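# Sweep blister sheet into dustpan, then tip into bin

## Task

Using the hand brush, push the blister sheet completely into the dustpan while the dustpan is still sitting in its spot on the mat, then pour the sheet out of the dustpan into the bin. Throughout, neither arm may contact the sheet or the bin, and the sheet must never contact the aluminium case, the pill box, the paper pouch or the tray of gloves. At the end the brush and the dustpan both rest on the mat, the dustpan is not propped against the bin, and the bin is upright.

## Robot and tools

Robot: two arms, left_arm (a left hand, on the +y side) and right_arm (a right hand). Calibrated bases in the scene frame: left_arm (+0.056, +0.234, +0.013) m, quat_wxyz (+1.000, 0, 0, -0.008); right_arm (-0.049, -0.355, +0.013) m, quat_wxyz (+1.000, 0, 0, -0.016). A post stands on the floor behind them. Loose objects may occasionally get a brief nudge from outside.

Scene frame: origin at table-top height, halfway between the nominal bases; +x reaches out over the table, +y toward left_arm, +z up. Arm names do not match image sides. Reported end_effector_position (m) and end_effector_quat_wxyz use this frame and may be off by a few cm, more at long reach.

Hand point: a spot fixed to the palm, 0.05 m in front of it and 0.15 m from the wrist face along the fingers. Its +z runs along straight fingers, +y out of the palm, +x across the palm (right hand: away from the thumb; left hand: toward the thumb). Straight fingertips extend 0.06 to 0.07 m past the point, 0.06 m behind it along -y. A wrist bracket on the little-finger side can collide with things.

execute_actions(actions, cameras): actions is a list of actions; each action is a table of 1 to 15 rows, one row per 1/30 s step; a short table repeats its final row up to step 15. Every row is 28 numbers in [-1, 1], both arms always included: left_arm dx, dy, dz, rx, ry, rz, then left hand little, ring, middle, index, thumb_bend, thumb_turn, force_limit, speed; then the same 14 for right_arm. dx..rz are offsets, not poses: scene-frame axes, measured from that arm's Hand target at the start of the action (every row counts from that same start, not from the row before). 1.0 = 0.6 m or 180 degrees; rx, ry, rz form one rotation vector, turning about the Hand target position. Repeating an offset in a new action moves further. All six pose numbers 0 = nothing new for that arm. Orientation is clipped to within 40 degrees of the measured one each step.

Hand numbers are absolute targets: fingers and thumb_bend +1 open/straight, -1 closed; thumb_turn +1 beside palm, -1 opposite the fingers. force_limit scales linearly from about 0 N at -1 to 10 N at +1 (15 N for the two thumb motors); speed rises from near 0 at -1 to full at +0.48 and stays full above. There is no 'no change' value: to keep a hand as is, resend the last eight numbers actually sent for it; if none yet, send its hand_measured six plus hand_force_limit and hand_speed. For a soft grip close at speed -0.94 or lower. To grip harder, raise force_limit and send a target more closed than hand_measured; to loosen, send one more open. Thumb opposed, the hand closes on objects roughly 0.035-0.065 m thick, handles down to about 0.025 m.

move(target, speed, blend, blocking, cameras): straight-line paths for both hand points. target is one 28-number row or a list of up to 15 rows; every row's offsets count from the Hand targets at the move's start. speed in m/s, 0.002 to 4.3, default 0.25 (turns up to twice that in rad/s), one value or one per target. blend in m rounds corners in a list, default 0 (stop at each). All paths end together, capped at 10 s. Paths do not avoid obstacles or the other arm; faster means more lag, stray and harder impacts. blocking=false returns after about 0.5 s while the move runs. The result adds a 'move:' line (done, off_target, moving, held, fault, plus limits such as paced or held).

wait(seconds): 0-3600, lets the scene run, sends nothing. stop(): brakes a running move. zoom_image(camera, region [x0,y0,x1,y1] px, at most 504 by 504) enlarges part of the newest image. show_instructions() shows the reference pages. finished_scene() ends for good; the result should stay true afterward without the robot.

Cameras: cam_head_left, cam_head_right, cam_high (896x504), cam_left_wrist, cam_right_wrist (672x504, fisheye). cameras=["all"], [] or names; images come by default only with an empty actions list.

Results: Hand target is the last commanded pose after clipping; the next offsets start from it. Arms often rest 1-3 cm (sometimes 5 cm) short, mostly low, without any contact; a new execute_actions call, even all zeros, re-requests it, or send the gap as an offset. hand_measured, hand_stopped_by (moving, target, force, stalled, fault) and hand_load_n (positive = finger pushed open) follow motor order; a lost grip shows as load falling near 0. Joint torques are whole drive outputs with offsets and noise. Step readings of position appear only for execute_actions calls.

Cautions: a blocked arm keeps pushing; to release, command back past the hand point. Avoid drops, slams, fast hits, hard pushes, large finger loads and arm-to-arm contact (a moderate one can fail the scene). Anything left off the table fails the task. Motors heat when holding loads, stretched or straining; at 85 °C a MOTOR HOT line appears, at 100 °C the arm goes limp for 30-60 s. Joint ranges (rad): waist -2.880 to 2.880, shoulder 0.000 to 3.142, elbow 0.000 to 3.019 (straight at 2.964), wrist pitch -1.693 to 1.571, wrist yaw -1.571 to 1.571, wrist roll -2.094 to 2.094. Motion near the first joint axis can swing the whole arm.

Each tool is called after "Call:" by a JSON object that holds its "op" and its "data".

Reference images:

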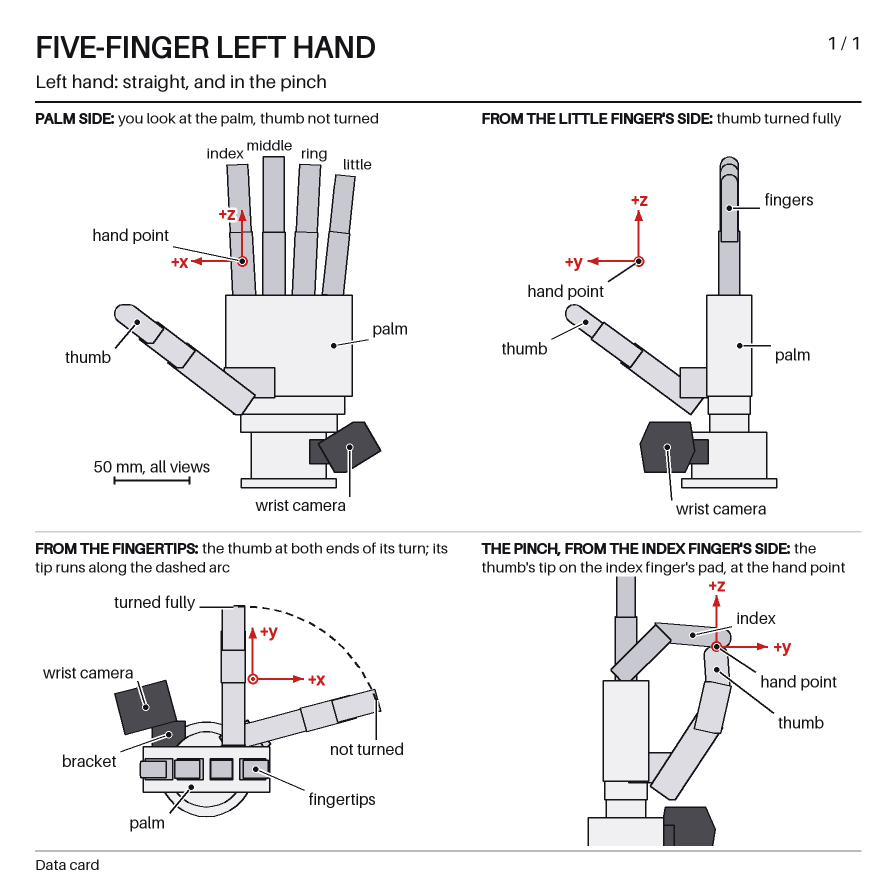

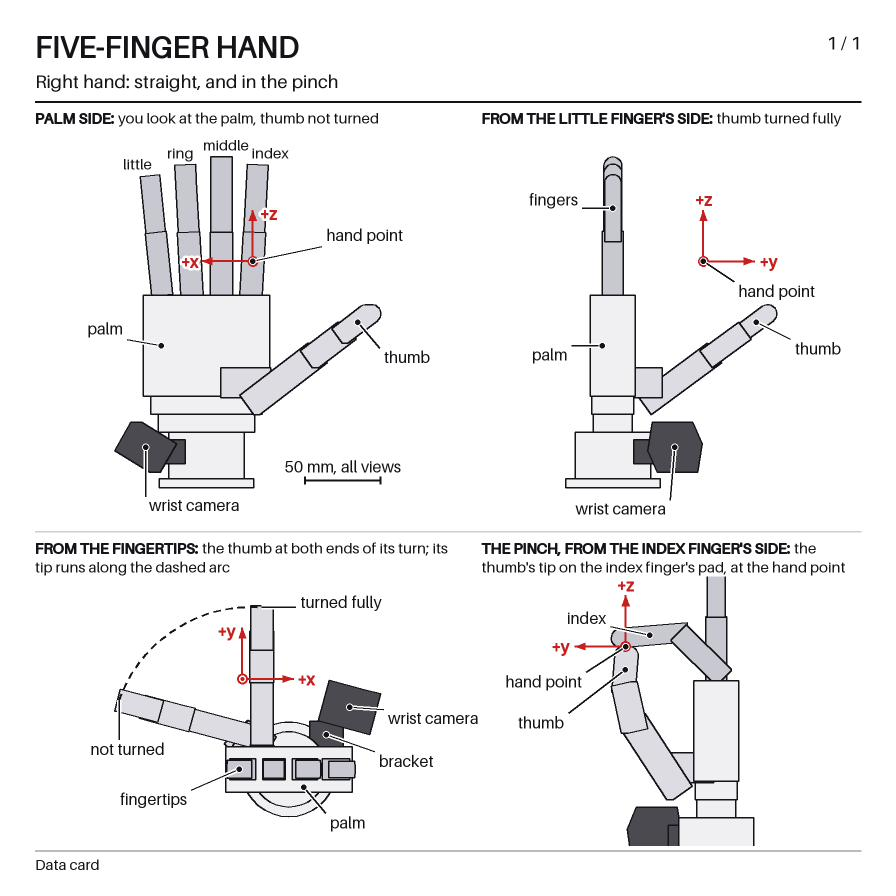

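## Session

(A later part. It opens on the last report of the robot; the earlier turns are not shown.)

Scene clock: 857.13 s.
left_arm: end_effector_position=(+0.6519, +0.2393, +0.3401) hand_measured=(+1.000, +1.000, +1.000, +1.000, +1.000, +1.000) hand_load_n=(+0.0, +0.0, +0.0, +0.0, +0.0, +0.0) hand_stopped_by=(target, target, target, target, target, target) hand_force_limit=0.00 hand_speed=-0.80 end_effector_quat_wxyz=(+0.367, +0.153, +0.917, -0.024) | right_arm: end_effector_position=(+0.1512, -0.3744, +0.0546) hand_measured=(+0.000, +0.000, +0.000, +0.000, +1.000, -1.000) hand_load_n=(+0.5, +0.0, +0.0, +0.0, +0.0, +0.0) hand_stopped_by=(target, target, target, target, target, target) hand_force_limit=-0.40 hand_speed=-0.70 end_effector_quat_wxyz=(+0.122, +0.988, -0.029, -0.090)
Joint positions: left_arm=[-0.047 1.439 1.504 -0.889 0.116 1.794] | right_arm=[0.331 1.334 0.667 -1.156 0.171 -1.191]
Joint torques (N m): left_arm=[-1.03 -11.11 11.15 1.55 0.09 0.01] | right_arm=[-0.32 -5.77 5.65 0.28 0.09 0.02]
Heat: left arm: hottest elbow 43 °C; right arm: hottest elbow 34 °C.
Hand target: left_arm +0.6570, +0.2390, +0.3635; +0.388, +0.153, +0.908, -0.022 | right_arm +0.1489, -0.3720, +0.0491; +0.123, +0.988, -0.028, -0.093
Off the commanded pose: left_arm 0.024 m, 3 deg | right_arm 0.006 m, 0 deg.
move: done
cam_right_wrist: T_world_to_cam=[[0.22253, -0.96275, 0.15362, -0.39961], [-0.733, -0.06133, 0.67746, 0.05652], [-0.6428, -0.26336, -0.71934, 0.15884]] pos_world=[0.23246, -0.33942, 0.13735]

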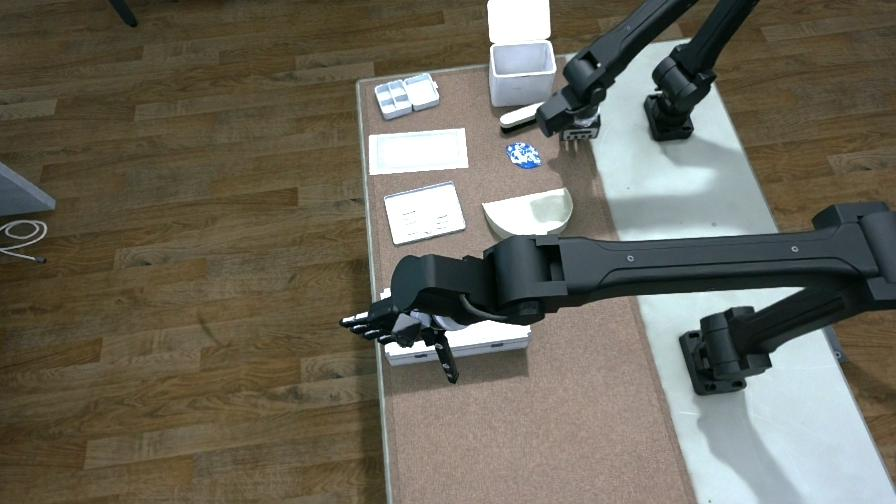

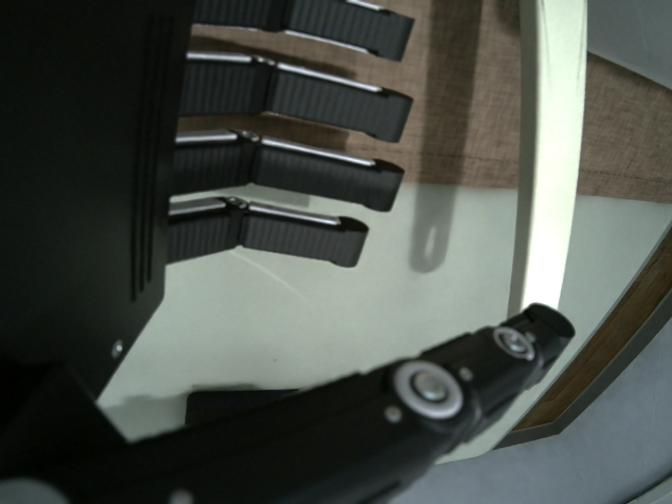

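Call:
{"op": "move", "data": {"target": [0,0,0,0,0,0, 1,1,1,1,1,1,0,-0.8, -0.02,0.02,0.09,0,0,0.0667, 0,0,0,0,1,-1,-0.4,-0.7], "speed": 0.1, "cameras": ["cam_high","cam_head_left","cam_head_right","cam_right_wrist"]}}

Call:
{"op": "zoom_image", "data": {"camera": "cam_high", "region": [460, 30, 660, 190]}}

Call:
{"op": "zoom_image", "data": {"camera": "cam_head_right", "region": [440, 180, 580, 300]}}

Scene clock: 969.67 s.
left_arm: end_effector_position=(+0.6519, +0.2393, +0.3401) hand_measured=(+1.000, +1.000, +1.000, +1.000, +1.000, +1.000) hand_load_n=(+0.0, +0.0, +0.5, +0.0, +0.0, +0.0) hand_stopped_by=(target, target, target, target, target, target) hand_force_limit=0.00 hand_speed=-0.80 end_effector_quat_wxyz=(+0.367, +0.153, +0.917, -0.024) | right_arm: end_effector_position=(+0.1330, -0.3631, +0.0973) hand_measured=(+0.000, +0.000, +0.000, +0.000, +1.000, -1.000) hand_load_n=(+0.0, +0.0, +0.0, -0.5, +0.0, +0.0) hand_stopped_by=(target, target, target, target, target, target) hand_force_limit=-0.40 hand_speed=-0.70 end_effector_quat_wxyz=(+0.132, +0.986, +0.064, -0.082)
Joint positions: left_arm=[-0.047 1.439 1.504 -0.889 0.116 1.794] | right_arm=[0.462 1.176 0.667 -1.313 0.186 -1.247]
Joint torques (N m): left_arm=[-0.79 -11.11 11.17 1.55 0.1 0.03] | right_arm=[-0.15 -5.6 8.06 -0.65 0.29 -0.21]
Heat: left arm: hottest elbow 44 °C; right arm: hottest elbow 33 °C.
Hand target: left_arm +0.6570, +0.2390, +0.3635; +0.388, +0.153, +0.908, -0.022 | right_arm +0.1369, -0.3600, +0.1031; +0.132, +0.985, +0.076, -0.080
Off the commanded pose: left_arm 0.024 m, 3 deg | right_arm 0.008 m, 1 deg.
move: done
cam_right_wrist: T_world_to_cam=[[0.40022, -0.90324, 0.15486, -0.39327], [-0.70312, -0.19427, 0.68402, -0.03794], [-0.58775, -0.38264, -0.71284, 0.12955]] pos_world=[0.20686, -0.31301, 0.1792]
Images, in order (width x height): cam_head_left 896x504, cam_head_right 896x504, cam_high 896x504, cam_right_wrist 672x504.

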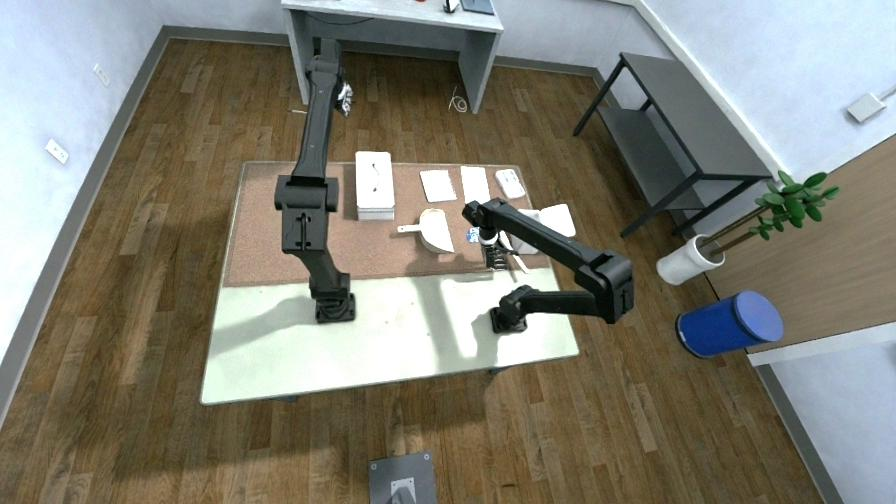

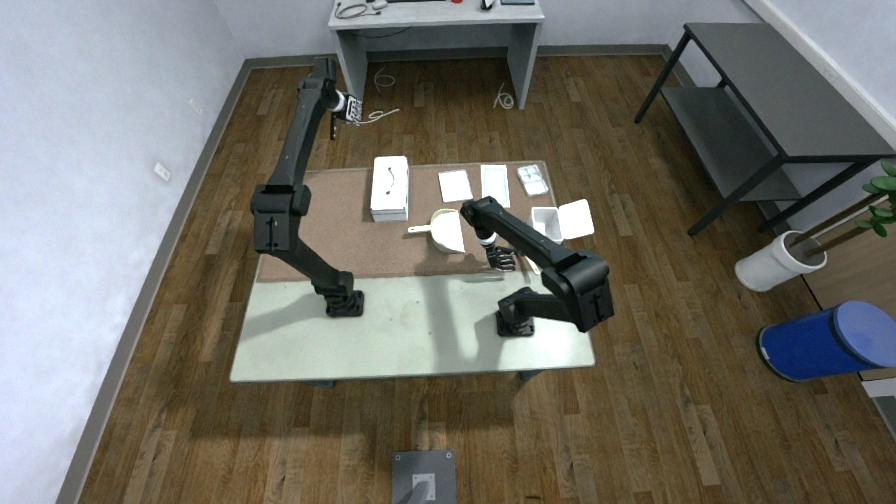

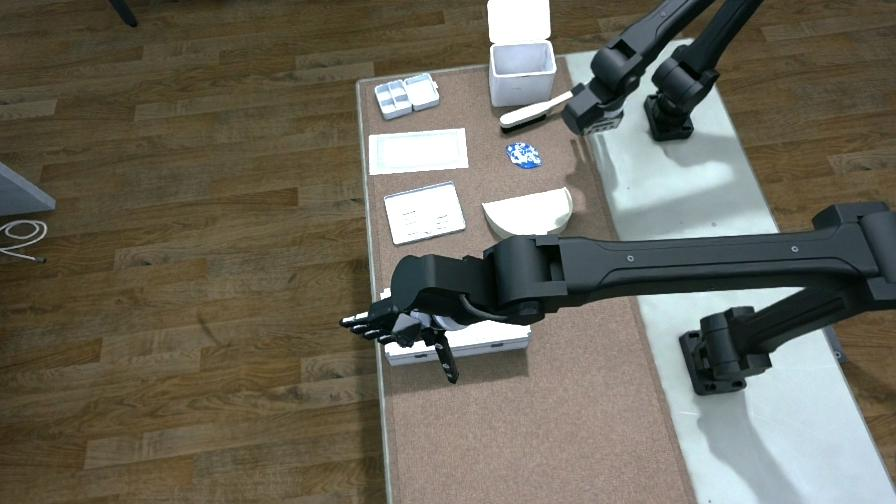

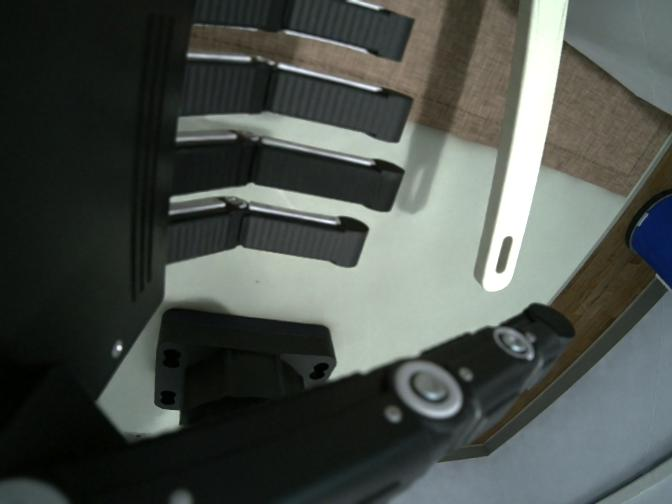

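Scaled by 2.520 from the camera's image (finer frame: 1280x720).

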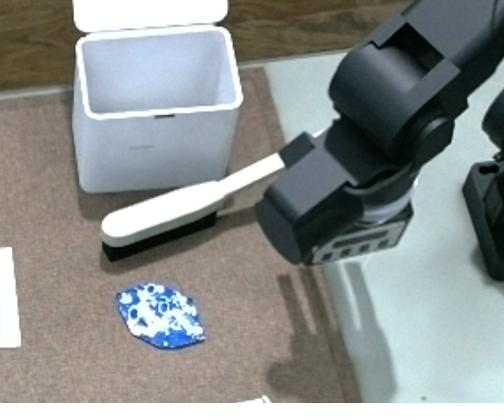

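Scaled by 3.600 from the camera's image (finer frame: 1280x720).

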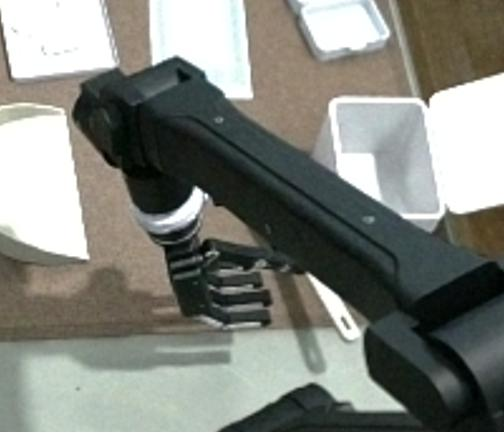

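Call:
{"op": "move", "data": {"target": [0,0,0,0,0,0, 1,1,1,1,1,1,0,-0.8, -0.0433,-0.11,-0.0217,0,0,0.0722, 0,0,0,0,1,-1,-0.4,-0.7], "speed": 0.08, "cameras": ["cam_high","cam_head_right","cam_right_wrist"]}}

Scene clock: 1017.33 s.
left_arm: end_effector_position=(+0.6519, +0.2393, +0.3401) hand_measured=(+1.000, +1.000, +1.000, +1.000, +1.000, +1.000) hand_load_n=(+0.0, +0.0, +0.0, +0.0, +0.0, +0.0) hand_stopped_by=(target, target, target, target, target, target) hand_force_limit=0.00 hand_speed=-0.80 end_effector_quat_wxyz=(+0.367, +0.153, +0.917, -0.024) | right_arm: end_effector_position=(+0.1122, -0.4230, +0.0939) hand_measured=(+0.000, +0.000, +0.000, +0.000, +1.000, -1.000) hand_load_n=(+0.0, +0.0, +0.0, +0.0, -0.5, +0.0) hand_stopped_by=(target, target, target, target, target, target) hand_force_limit=-0.40 hand_speed=-0.70 end_effector_quat_wxyz=(+0.141, +0.970, +0.189, -0.066)
Joint positions: left_arm=[-0.047 1.439 1.504 -0.889 0.116 1.794] | right_arm=[0.326 0.939 0.512 -1.308 0.267 -1.638]
Joint torques (N m): left_arm=[-0.91 -11.11 11.1 1.58 0.09 0.03] | right_arm=[-1.96 -2.55 6.52 0.53 0.33 -0.18]
Heat: left arm: hottest elbow 44 °C; right arm: hottest elbow 36 °C.
Hand target: left_arm +0.6570, +0.2390, +0.3635; +0.388, +0.153, +0.908, -0.022 | right_arm +0.1109, -0.4260, +0.0901; +0.140, +0.970, +0.187, -0.064
Off the commanded pose: left_arm 0.024 m, 3 deg | right_arm 0.005 m, 0 deg.
move: done
cam_right_wrist: T_world_to_cam=[[0.61413, -0.77413, 0.15349, -0.40792], [-0.6307, -0.36451, 0.68509, -0.14219], [-0.4744, -0.51755, -0.7121, 0.02214]] pos_world=[0.17134, -0.35616, 0.1758]
Images, in order (width x height): cam_head_right 896x504, cam_high 896x504, cam_right_wrist 672x504.

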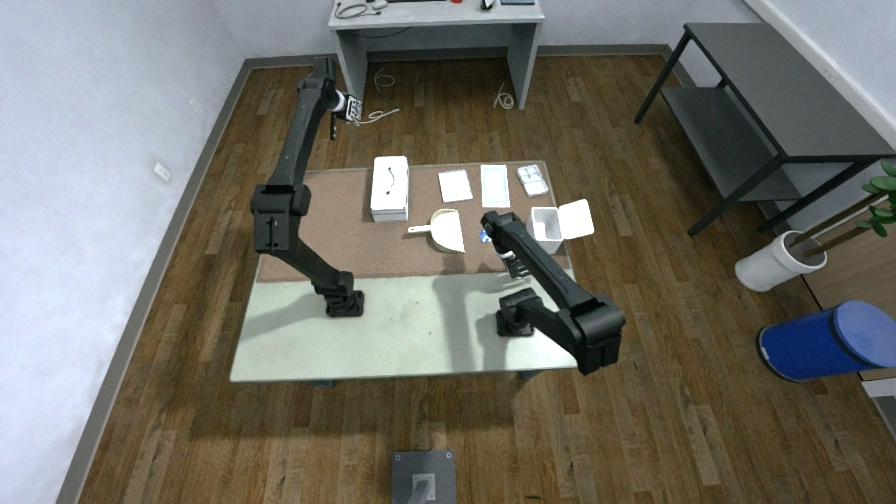

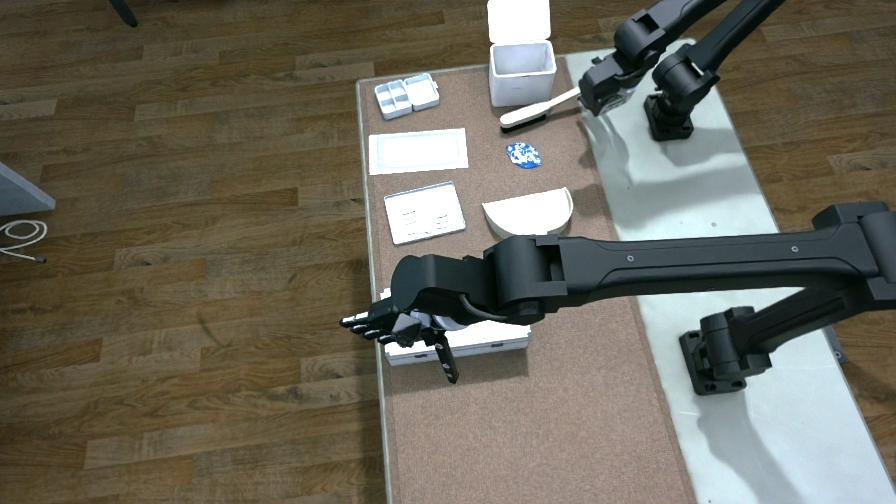

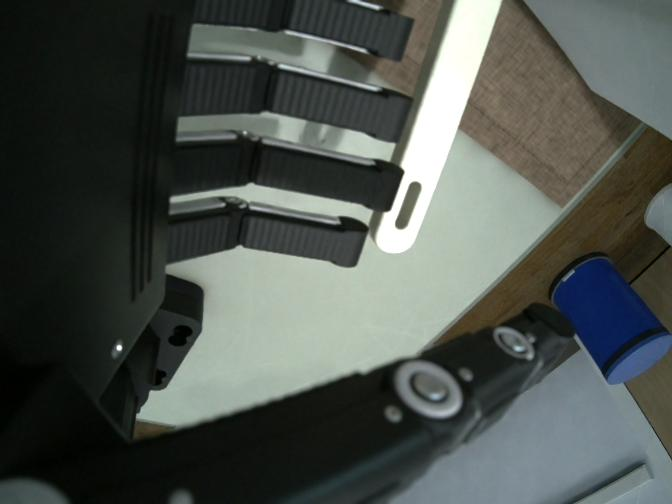

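Call:
{"op": "move", "data": {"target": [0,0,0,0,0,0, 1,1,1,1,1,1,0,-0.8, -0.003,0.01,-0.067,0,0,0, 0,0,0,0,1,-1,-0.4,-0.7], "speed": 0.06, "cameras": ["cam_high","cam_head_right","cam_right_wrist"]}}

Scene clock: 1038.87 s.
left_arm: end_effector_position=(+0.6519, +0.2393, +0.3401) hand_measured=(+1.000, +1.000, +1.000, +1.000, +1.000, +1.000) hand_load_n=(+0.0, +0.0, +0.0, +0.0, +0.0, +0.0) hand_stopped_by=(target, target, target, target, target, target) hand_force_limit=0.00 hand_speed=-0.80 end_effector_quat_wxyz=(+0.367, +0.153, +0.917, -0.024) | right_arm: end_effector_position=(+0.1117, -0.4218, +0.0551) hand_measured=(+0.000, +0.000, +0.000, +0.000, +1.000, -1.000) hand_load_n=(+0.0, +0.5, +0.0, +0.0, +0.0, +0.0) hand_stopped_by=(target, target, target, target, target, target) hand_force_limit=-0.40 hand_speed=-0.70 end_effector_quat_wxyz=(+0.140, +0.971, +0.185, -0.062)
Joint positions: left_arm=[-0.047 1.439 1.504 -0.889 0.116 1.794] | right_arm=[0.331 1.013 0.437 -1.153 0.265 -1.626]
Joint torques (N m): left_arm=[-0.56 -11.05 11.07 1.58 0.09 0.03] | right_arm=[-0.03 -1.49 6.04 0.46 0.18 0.01]
Heat: left arm: hottest elbow 44 °C; right arm: hottest elbow 34 °C.
Hand target: left_arm +0.6570, +0.2390, +0.3635; +0.388, +0.153, +0.908, -0.022 | right_arm +0.1091, -0.4200, +0.0499; +0.140, +0.970, +0.187, -0.064
Off the commanded pose: left_arm 0.024 m, 3 deg | right_arm 0.006 m, 0 deg.
move: done
cam_right_wrist: T_world_to_cam=[[0.60706, -0.779, 0.15697, -0.4022], [-0.63955, -0.3617, 0.67835, -0.11285], [-0.47166, -0.51219, -0.71778, -0.00285]] pos_world=[0.17065, -0.35559, 0.13764]
Images, in order (width x height): cam_head_right 896x504, cam_high 896x504, cam_right_wrist 672x504.

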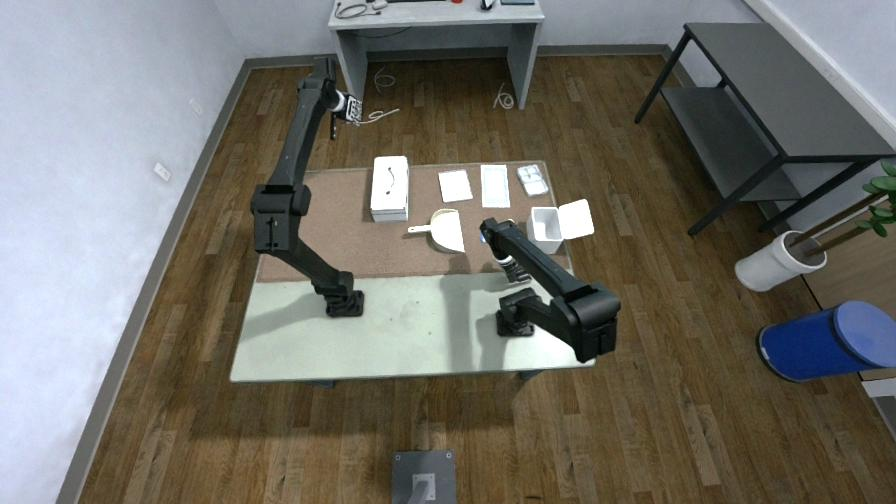

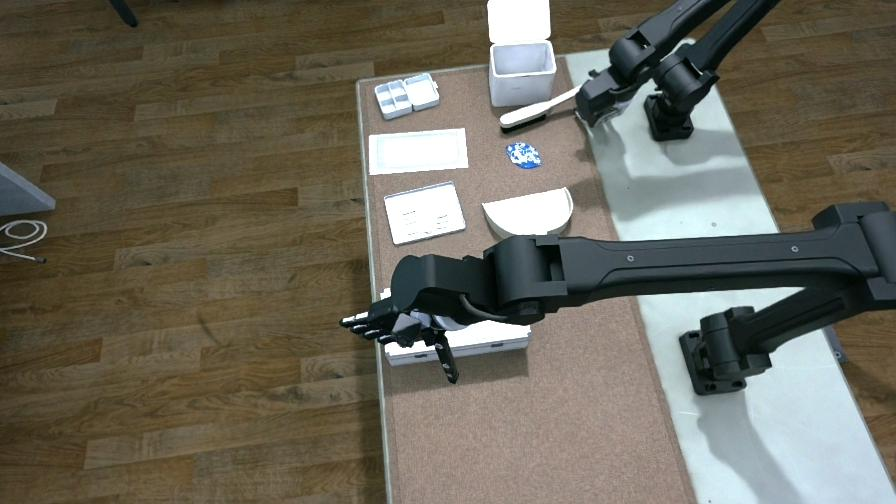

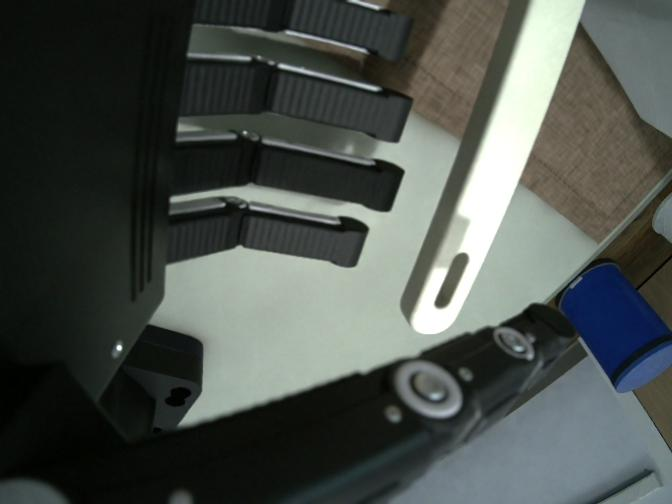

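Call:
{"op": "move", "data": {"target": [0,0,0,0,0,0, 1,1,1,1,1,1,0,-0.8, 0.007,-0.022,-0.002,0,0,0, 0,0,0,0,1,-1,-0.4,-0.7], "speed": 0.05, "cameras": ["cam_right_wrist"]}}

Scene clock: 1047.93 s.
left_arm: end_effector_position=(+0.6519, +0.2393, +0.3401) hand_measured=(+1.000, +1.000, +1.000, +1.000, +1.000, +1.000) hand_load_n=(+0.0, +0.0, +0.0, +0.0, +0.0, +0.0) hand_stopped_by=(target, target, target, target, target, target) hand_force_limit=0.00 hand_speed=-0.80 end_effector_quat_wxyz=(+0.367, +0.153, +0.917, -0.024) | right_arm: end_effector_position=(+0.1174, -0.4295, +0.0544) hand_measured=(+0.000, +0.000, +0.000, +0.000, +1.000, -1.000) hand_load_n=(+0.0, +0.0, -0.5, +0.0, -0.5, +0.0) hand_stopped_by=(target, target, target, target, target, target) hand_force_limit=-0.40 hand_speed=-0.70 end_effector_quat_wxyz=(+0.140, +0.971, +0.187, -0.058)
Joint positions: left_arm=[-0.047 1.439 1.504 -0.889 0.116 1.794] | right_arm=[0.284 1.013 0.437 -1.132 0.271 -1.68]
Joint torques (N m): left_arm=[-0.85 -10.93 11.15 1.59 0.09 0.01] | right_arm=[-1.85 -1.79 5.81 0.54 0.36 -0.19]
Heat: left arm: hottest elbow 44 °C; right arm: hottest elbow 34 °C.
Hand target: left_arm +0.6570, +0.2390, +0.3635; +0.388, +0.153, +0.908, -0.022 | right_arm +0.1133, -0.4332, +0.0487; +0.140, +0.970, +0.187, -0.064
Off the commanded pose: left_arm 0.024 m, 3 deg | right_arm 0.008 m, 1 deg.
move: done
cam_right_wrist: T_world_to_cam=[[0.6108, -0.77571, 0.15875, -0.41056], [-0.6417, -0.36751, 0.67317, -0.11355], [-0.46385, -0.51304, -0.72225, -0.00559]] pos_world=[0.17531, -0.36308, 0.13758]

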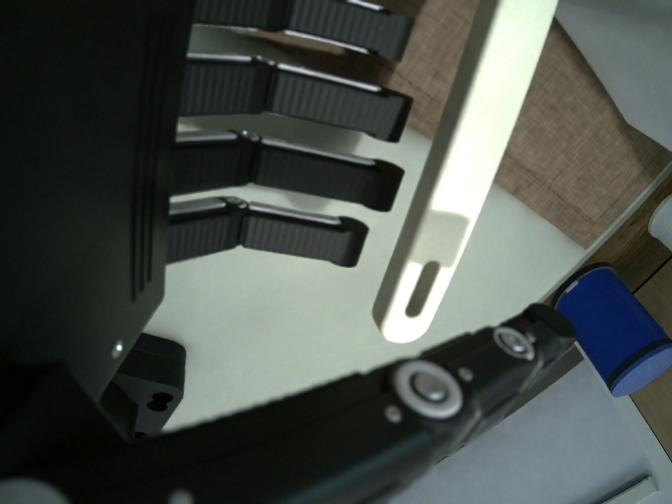

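Call:
{"op": "move", "data": {"target": [0,0,0,0,0,0, 1,1,1,1,1,1,0,-0.8, 0.017,-0.06,-0.001,0,0,0, 0,0,0,0,1,-1,-0.4,-0.7], "speed": 0.05, "cameras": ["cam_right_wrist","cam_high"]}}

Call:
{"op": "zoom_image", "data": {"camera": "cam_high", "region": [460, 30, 660, 190]}}

Scene clock: 1066.57 s.
left_arm: end_effector_position=(+0.6519, +0.2393, +0.3401) hand_measured=(+1.000, +1.000, +1.000, +1.000, +1.000, +1.000) hand_load_n=(+0.0, +0.0, +0.0, +0.0, +0.0, +0.0) hand_stopped_by=(target, target, target, target, target, target) hand_force_limit=0.00 hand_speed=-0.80 end_effector_quat_wxyz=(+0.367, +0.153, +0.917, -0.024) | right_arm: end_effector_position=(+0.1277, -0.4662, +0.0540) hand_measured=(+0.000, +0.000, +0.000, +0.000, +1.000, -1.000) hand_load_n=(+0.0, +0.5, +0.0, +0.0, +0.0, +0.0) hand_stopped_by=(target, target, target, target, target, target) hand_force_limit=-0.40 hand_speed=-0.70 end_effector_quat_wxyz=(+0.141, +0.971, +0.187, -0.058)
Joint positions: left_arm=[-0.047 1.439 1.504 -0.889 0.116 1.794] | right_arm=[0.088 1.014 0.437 -1.073 0.295 -1.883]
Joint torques (N m): left_arm=[-1.03 -11.05 11.17 1.57 0.1 0.02] | right_arm=[-1.9 -1.61 6.06 0.68 0.36 -0.21]
Heat: left arm: hottest elbow 44 °C; right arm: hottest elbow 34 °C.
Hand target: left_arm +0.6570, +0.2390, +0.3635; +0.388, +0.153, +0.908, -0.022 | right_arm +0.1235, -0.4692, +0.0481; +0.140, +0.970, +0.186, -0.064
Off the commanded pose: left_arm 0.024 m, 3 deg | right_arm 0.008 m, 1 deg.
move: done
cam_right_wrist: T_world_to_cam=[[0.61071, -0.77526, 0.16129, -0.44525], [-0.64258, -0.36616, 0.67307, -0.1194], [-0.46274, -0.51469, -0.72178, -0.02093]] pos_world=[0.18551, -0.39967, 0.13707]
Images, in order (width x height): cam_high 896x504, cam_right_wrist 672x504.

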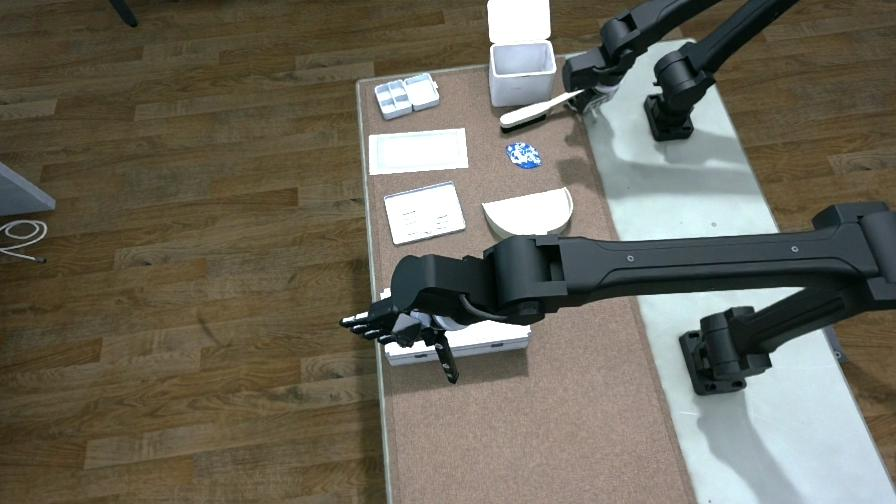

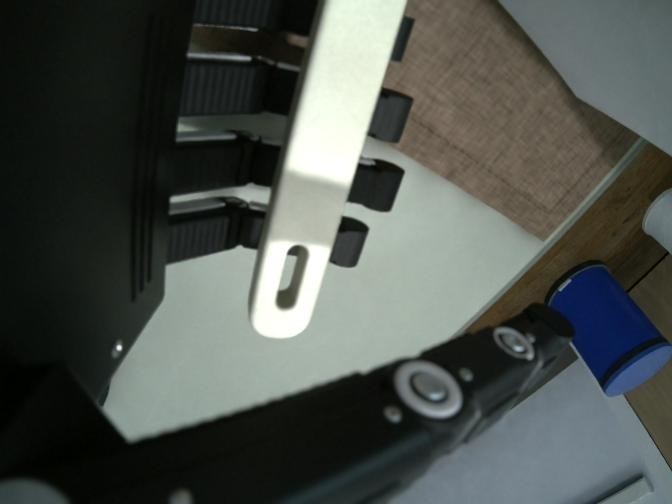

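Scaled by 2.520 from the camera's image (finer frame: 1280x720).

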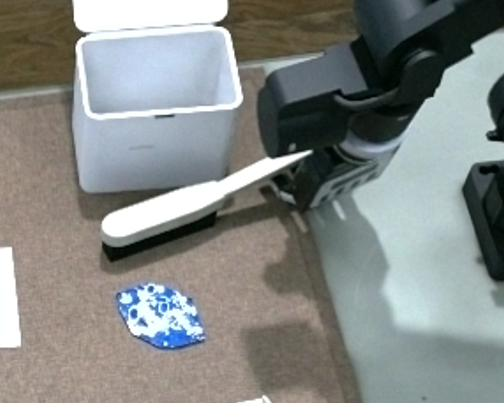

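Call:
{"op": "move", "data": {"target": [[0,0,0,0,0,0, 1,1,1,1,1,1,0,-0.8, 0,0,0,0,0,0, -0.4,-0.4,-0.4,-0.4,1,-1,-0.5,-0.8],[0,0,0,0,0,0, 1,1,1,1,1,1,0,-0.8, 0,0.075,0,0,0,-0.0722, -0.4,-0.4,-0.4,-0.4,1,-1,-0.5,-0.8]], "speed": 0.05, "cameras": ["cam_right_wrist","cam_high","cam_head_right"]}}

Call:
{"op": "zoom_image", "data": {"camera": "cam_high", "region": [460, 30, 660, 190]}}

Scene clock: 1082.70 s.
left_arm: end_effector_position=(+0.6519, +0.2393, +0.3401) hand_measured=(+1.000, +1.000, +1.000, +1.000, +1.000, +1.000) hand_load_n=(+0.0, +0.0, +0.0, +0.0, +0.0, +0.0) hand_stopped_by=(target, target, target, target, target, target) hand_force_limit=0.00 hand_speed=-0.80 end_effector_quat_wxyz=(+0.367, +0.153, +0.917, -0.024) | right_arm: end_effector_position=(+0.1105, -0.4298, +0.0401) hand_measured=(-0.400, -0.400, -0.400, -0.400, +1.000, -1.000) hand_load_n=(+0.5, +0.5, +0.0, +0.0, +0.0, +0.0) hand_stopped_by=(target, target, target, target, target, target) hand_force_limit=-0.50 hand_speed=-0.80 end_effector_quat_wxyz=(+0.132, +0.985, +0.075, -0.087)
Joint positions: left_arm=[-0.047 1.439 1.504 -0.889 0.116 1.794] | right_arm=[0.222 1.156 0.471 -1.094 0.242 -1.506]
Joint torques (N m): left_arm=[-0.79 -10.93 11.14 1.59 0.1 0.02] | right_arm=[-0.03 -2.9 8.96 -0.54 0.16 0.04]
Heat: left arm: hottest elbow 44 °C; right arm: hottest elbow 34 °C.
Hand target: left_arm +0.6570, +0.2390, +0.3635; +0.388, +0.153, +0.908, -0.022 | right_arm +0.1235, -0.4241, +0.0481; +0.132, +0.985, +0.076, -0.080
Off the commanded pose: left_arm 0.024 m, 3 deg | right_arm 0.016 m, 1 deg.
move: off_target (right_arm)
cam_right_wrist: T_world_to_cam=[[0.41996, -0.89495, 0.15067, -0.43424], [-0.69144, -0.20798, 0.69185, -0.03505], [-0.58784, -0.39472, -0.70614, 0.04457]] pos_world=[0.18433, -0.37832, 0.12115]
Images, in order (width x height): cam_head_right 896x504, cam_high 896x504, cam_right_wrist 672x504.

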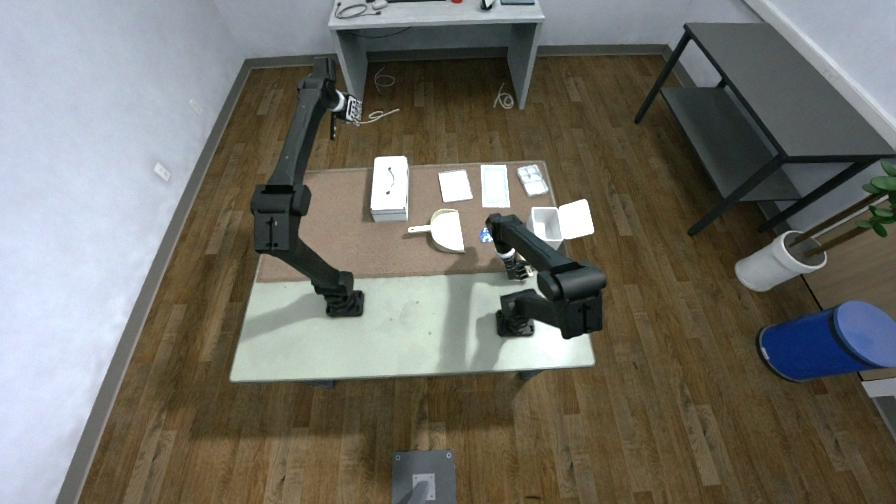

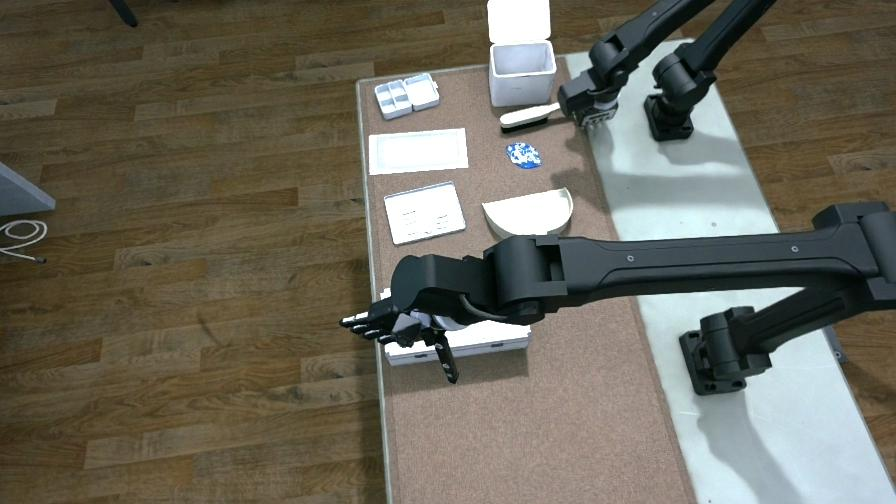

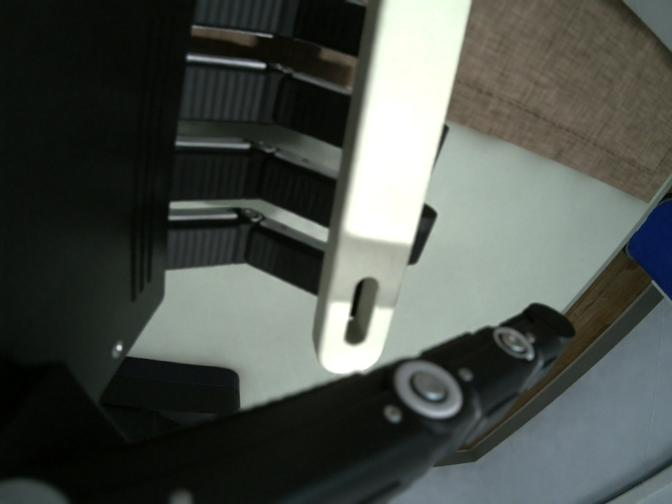

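Scaled by 2.520 from the camera's image (finer frame: 1280x720).

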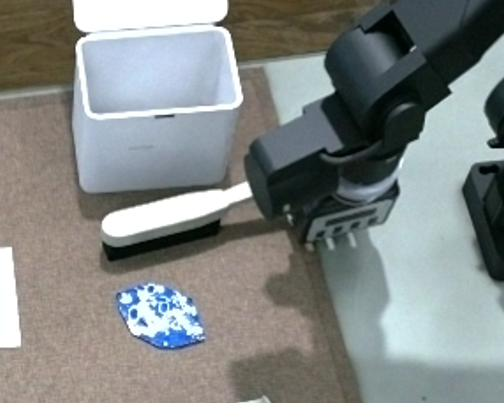

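Call:
{"op": "move", "data": {"target": [[0,0,0,0,0,0, 1,1,1,1,1,1,0,-0.8, 0,0,0,0,0,0, -0.2,-0.2,-0.2,-0.2,1,-1,-0.5,-0.7],[0,0,0,0,0,0, 1,1,1,1,1,1,0,-0.8, 0.008,-0.005,0.02,0,0,0, 0,0,0,0,1,-1,-0.5,-0.7],[0,0,0,0,0,0, 1,1,1,1,1,1,0,-0.8, 0.012,-0.03,0.018,0,0,0, 0,0,0,0,1,-1,-0.5,-0.8]], "speed": 0.05, "cameras": ["cam_right_wrist","cam_high","cam_head_right"]}}

Scene clock: 1121.33 s.
left_arm: end_effector_position=(+0.6519, +0.2393, +0.3401) hand_measured=(+1.000, +1.000, +1.000, +1.000, +1.000, +1.000) hand_load_n=(+0.0, +0.0, -0.5, +0.0, +0.0, +0.0) hand_stopped_by=(target, target, target, target, target, target) hand_force_limit=0.00 hand_speed=-0.80 end_effector_quat_wxyz=(+0.367, +0.153, +0.917, -0.024) | right_arm: end_effector_position=(+0.1152, -0.4418, +0.0514) hand_measured=(+0.000, +0.000, +0.000, +0.000, +1.000, -1.000) hand_load_n=(+0.0, +0.0, +0.0, +0.0, +0.0, +0.0) hand_stopped_by=(target, target, target, target, target, target) hand_force_limit=-0.50 hand_speed=-0.80 end_effector_quat_wxyz=(+0.134, +0.983, +0.079, -0.098)
Joint positions: left_arm=[-0.047 1.439 1.504 -0.889 0.116 1.794] | right_arm=[0.166 1.153 0.501 -1.135 0.256 -1.569]
Joint torques (N m): left_arm=[-0.73 -11.11 11.07 1.57 0.09 0.03] | right_arm=[-1.85 -4.66 8.68 0.08 0.31 -0.19]
Heat: left arm: hottest elbow 45 °C; right arm: hottest elbow 37 °C.
Hand target: left_arm +0.6570, +0.2390, +0.3635; +0.388, +0.153, +0.908, -0.022 | right_arm +0.1307, -0.4422, +0.0589; +0.132, +0.985, +0.076, -0.079
Off the commanded pose: left_arm 0.024 m, 3 deg | right_arm 0.017 m, 2 deg.
move: off_target (right_arm); target 2's new numbers were sent with right_arm's hand 0.017 m and 1 deg from that target; target 3's new numbers were sent with right_arm's hand 0.017 m and 2 deg from that target
cam_right_wrist: T_world_to_cam=[[0.42882, -0.89181, 0.1442, -0.44789], [-0.67328, -0.20907, 0.70922, -0.0457], [-0.60234, -0.40121, -0.69008, 0.04859]] pos_world=[0.19056, -0.38949, 0.13053]
Images, in order (width x height): cam_head_right 896x504, cam_high 896x504, cam_right_wrist 672x504.

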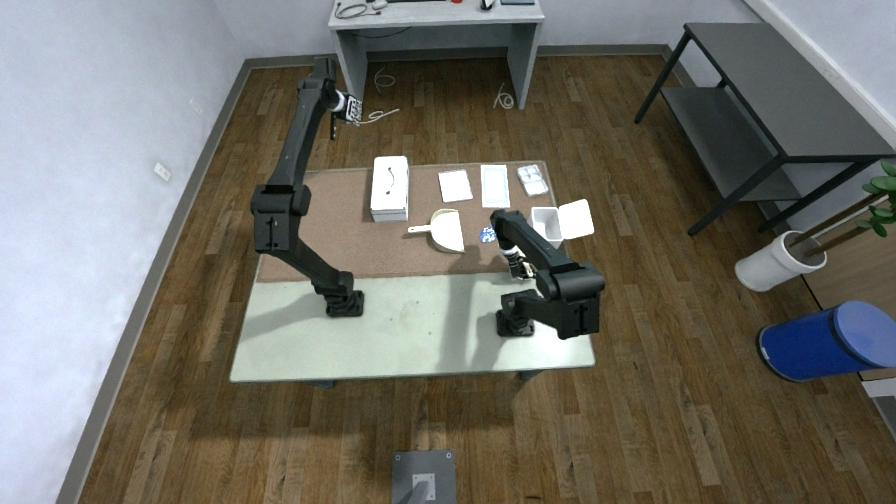

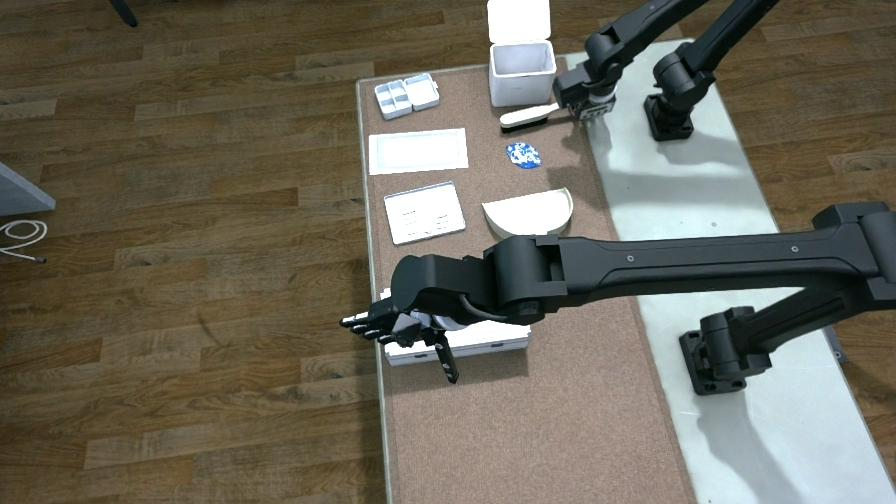

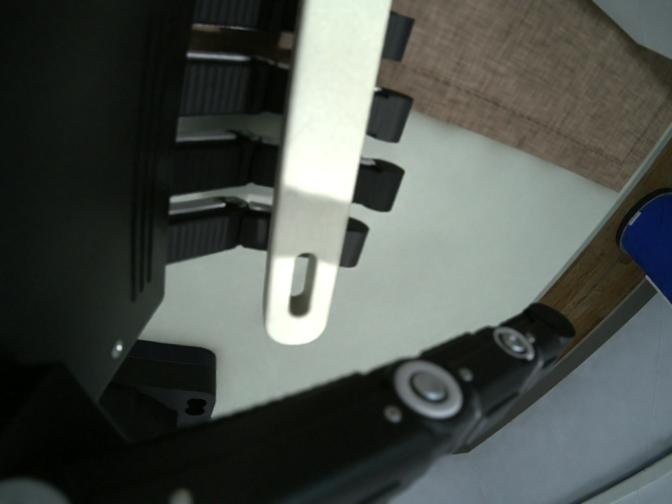

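Call:
{"op": "move", "data": {"target": [[0,0,0,0,0,0, 1,1,1,1,1,1,0,-0.8, 0.002,0.001,0.02,0,0,0, 0,0,0,0,1,-1,-0.5,-0.7]], "speed": 0.05, "cameras": ["cam_right_wrist"]}}

Scene clock: 1141.37 s.
left_arm: end_effector_position=(+0.6519, +0.2393, +0.3401) hand_measured=(+1.000, +1.000, +1.000, +1.000, +1.000, +1.000) hand_load_n=(+0.0, +0.0, +0.0, +0.0, +0.0, +0.0) hand_stopped_by=(target, target, target, target, target, target) hand_force_limit=0.00 hand_speed=-0.80 end_effector_quat_wxyz=(+0.367, +0.153, +0.917, -0.024) | right_arm: end_effector_position=(+0.1189, -0.4412, +0.0603) hand_measured=(+0.000, +0.000, +0.000, +0.000, +1.000, -1.000) hand_load_n=(+0.0, +0.0, +0.5, +0.0, +0.0, +0.0) hand_stopped_by=(target, target, target, target, target, target) hand_force_limit=-0.50 hand_speed=-0.70 end_effector_quat_wxyz=(+0.133, +0.984, +0.079, -0.092)
Joint positions: left_arm=[-0.047 1.439 1.504 -0.889 0.116 1.794] | right_arm=[0.166 1.131 0.518 -1.161 0.256 -1.569]
Joint torques (N m): left_arm=[-0.85 -11.22 11.1 1.55 0.1 0.01] | right_arm=[-1.79 -4.48 9.22 -0.54 0.29 -0.18]
Heat: left arm: hottest elbow 45 °C; right arm: hottest elbow 36 °C.
Hand target: left_arm +0.6570, +0.2390, +0.3635; +0.388, +0.153, +0.908, -0.022 | right_arm +0.1319, -0.4416, +0.0709; +0.132, +0.985, +0.076, -0.080
Off the commanded pose: left_arm 0.024 m, 3 deg | right_arm 0.017 m, 1 deg.
move: off_target (right_arm)
cam_right_wrist: T_world_to_cam=[[0.42692, -0.89204, 0.14833, -0.45042], [-0.68259, -0.21031, 0.69988, -0.04826], [-0.59313, -0.40004, -0.69869, 0.05712]] pos_world=[0.19323, -0.38909, 0.1405]

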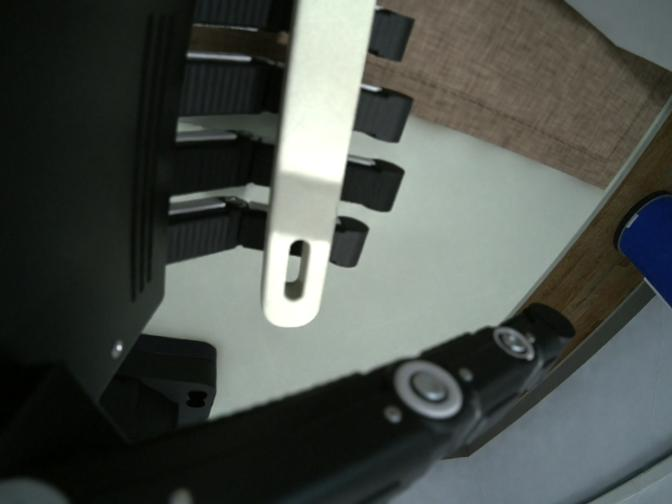

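Call:
{"op": "move", "data": {"target": [[0,0,0,0,0,0, 1,1,1,1,1,1,0,-0.8, 0.002,-0.003,0.008,0,0,0, 0,0,0,0,1,-1,-0.5,-0.7],[0,0,0,0,0,0, 1,1,1,1,1,1,0,-0.8, 0.002,-0.003,0.008,0,0,0, 0,0,0,0,0.15,-1,-0.6,-0.8]], "speed": 0.05, "cameras": ["cam_right_wrist"]}}

Call:
{"op": "zoom_image", "data": {"camera": "cam_right_wrist", "region": [180, 0, 600, 400]}}

Scene clock: 1154.77 s.
left_arm: end_effector_position=(+0.6519, +0.2393, +0.3401) hand_measured=(+1.000, +1.000, +1.000, +1.000, +1.000, +1.000) hand_load_n=(+0.0, +0.0, +0.0, +0.0, +0.0, +0.0) hand_stopped_by=(target, target, target, target, target, target) hand_force_limit=0.00 hand_speed=-0.80 end_effector_quat_wxyz=(+0.367, +0.153, +0.917, -0.024) | right_arm: end_effector_position=(+0.1195, -0.4425, +0.0644) hand_measured=(+0.000, +0.000, +0.000, +0.000, +0.150, -1.000) hand_load_n=(+0.0, +0.0, +0.0, +0.0, +0.0, +0.0) hand_stopped_by=(target, target, target, target, target, target) hand_force_limit=-0.60 hand_speed=-0.80 end_effector_quat_wxyz=(+0.133, +0.984, +0.079, -0.093)
Joint positions: left_arm=[-0.047 1.439 1.504 -0.889 0.116 1.794] | right_arm=[0.16 1.124 0.526 -1.176 0.256 -1.576]
Joint torques (N m): left_arm=[-0.91 -10.93 11.11 1.61 0.09 0.02] | right_arm=[-1.96 -4.48 9.4 -0.5 0.34 -0.19]
Heat: left arm: hottest elbow 45 °C; right arm: hottest elbow 36 °C.
Hand target: left_arm +0.6570, +0.2390, +0.3635; +0.388, +0.153, +0.908, -0.022 | right_arm +0.1330, -0.4435, +0.0757; +0.132, +0.985, +0.076, -0.080
Off the commanded pose: left_arm 0.024 m, 3 deg | right_arm 0.018 m, 2 deg.
move: off_target (right_arm); target 2's new numbers were sent with right_arm's hand 0.018 m and 2 deg from that target
cam_right_wrist: T_world_to_cam=[[0.42764, -0.89197, 0.14665, -0.45228], [-0.68087, -0.21112, 0.70132, -0.05155], [-0.5946, -0.39976, -0.6976, 0.06008]] pos_world=[0.19404, -0.39029, 0.14439]

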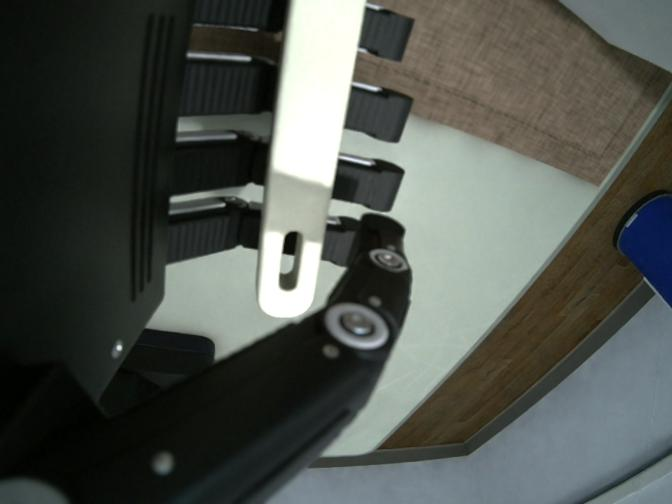

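Scaled by 1.200 from the camera's image (finer frame: 960x720).

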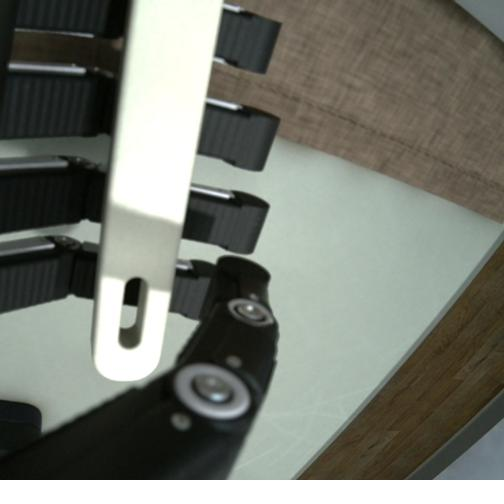

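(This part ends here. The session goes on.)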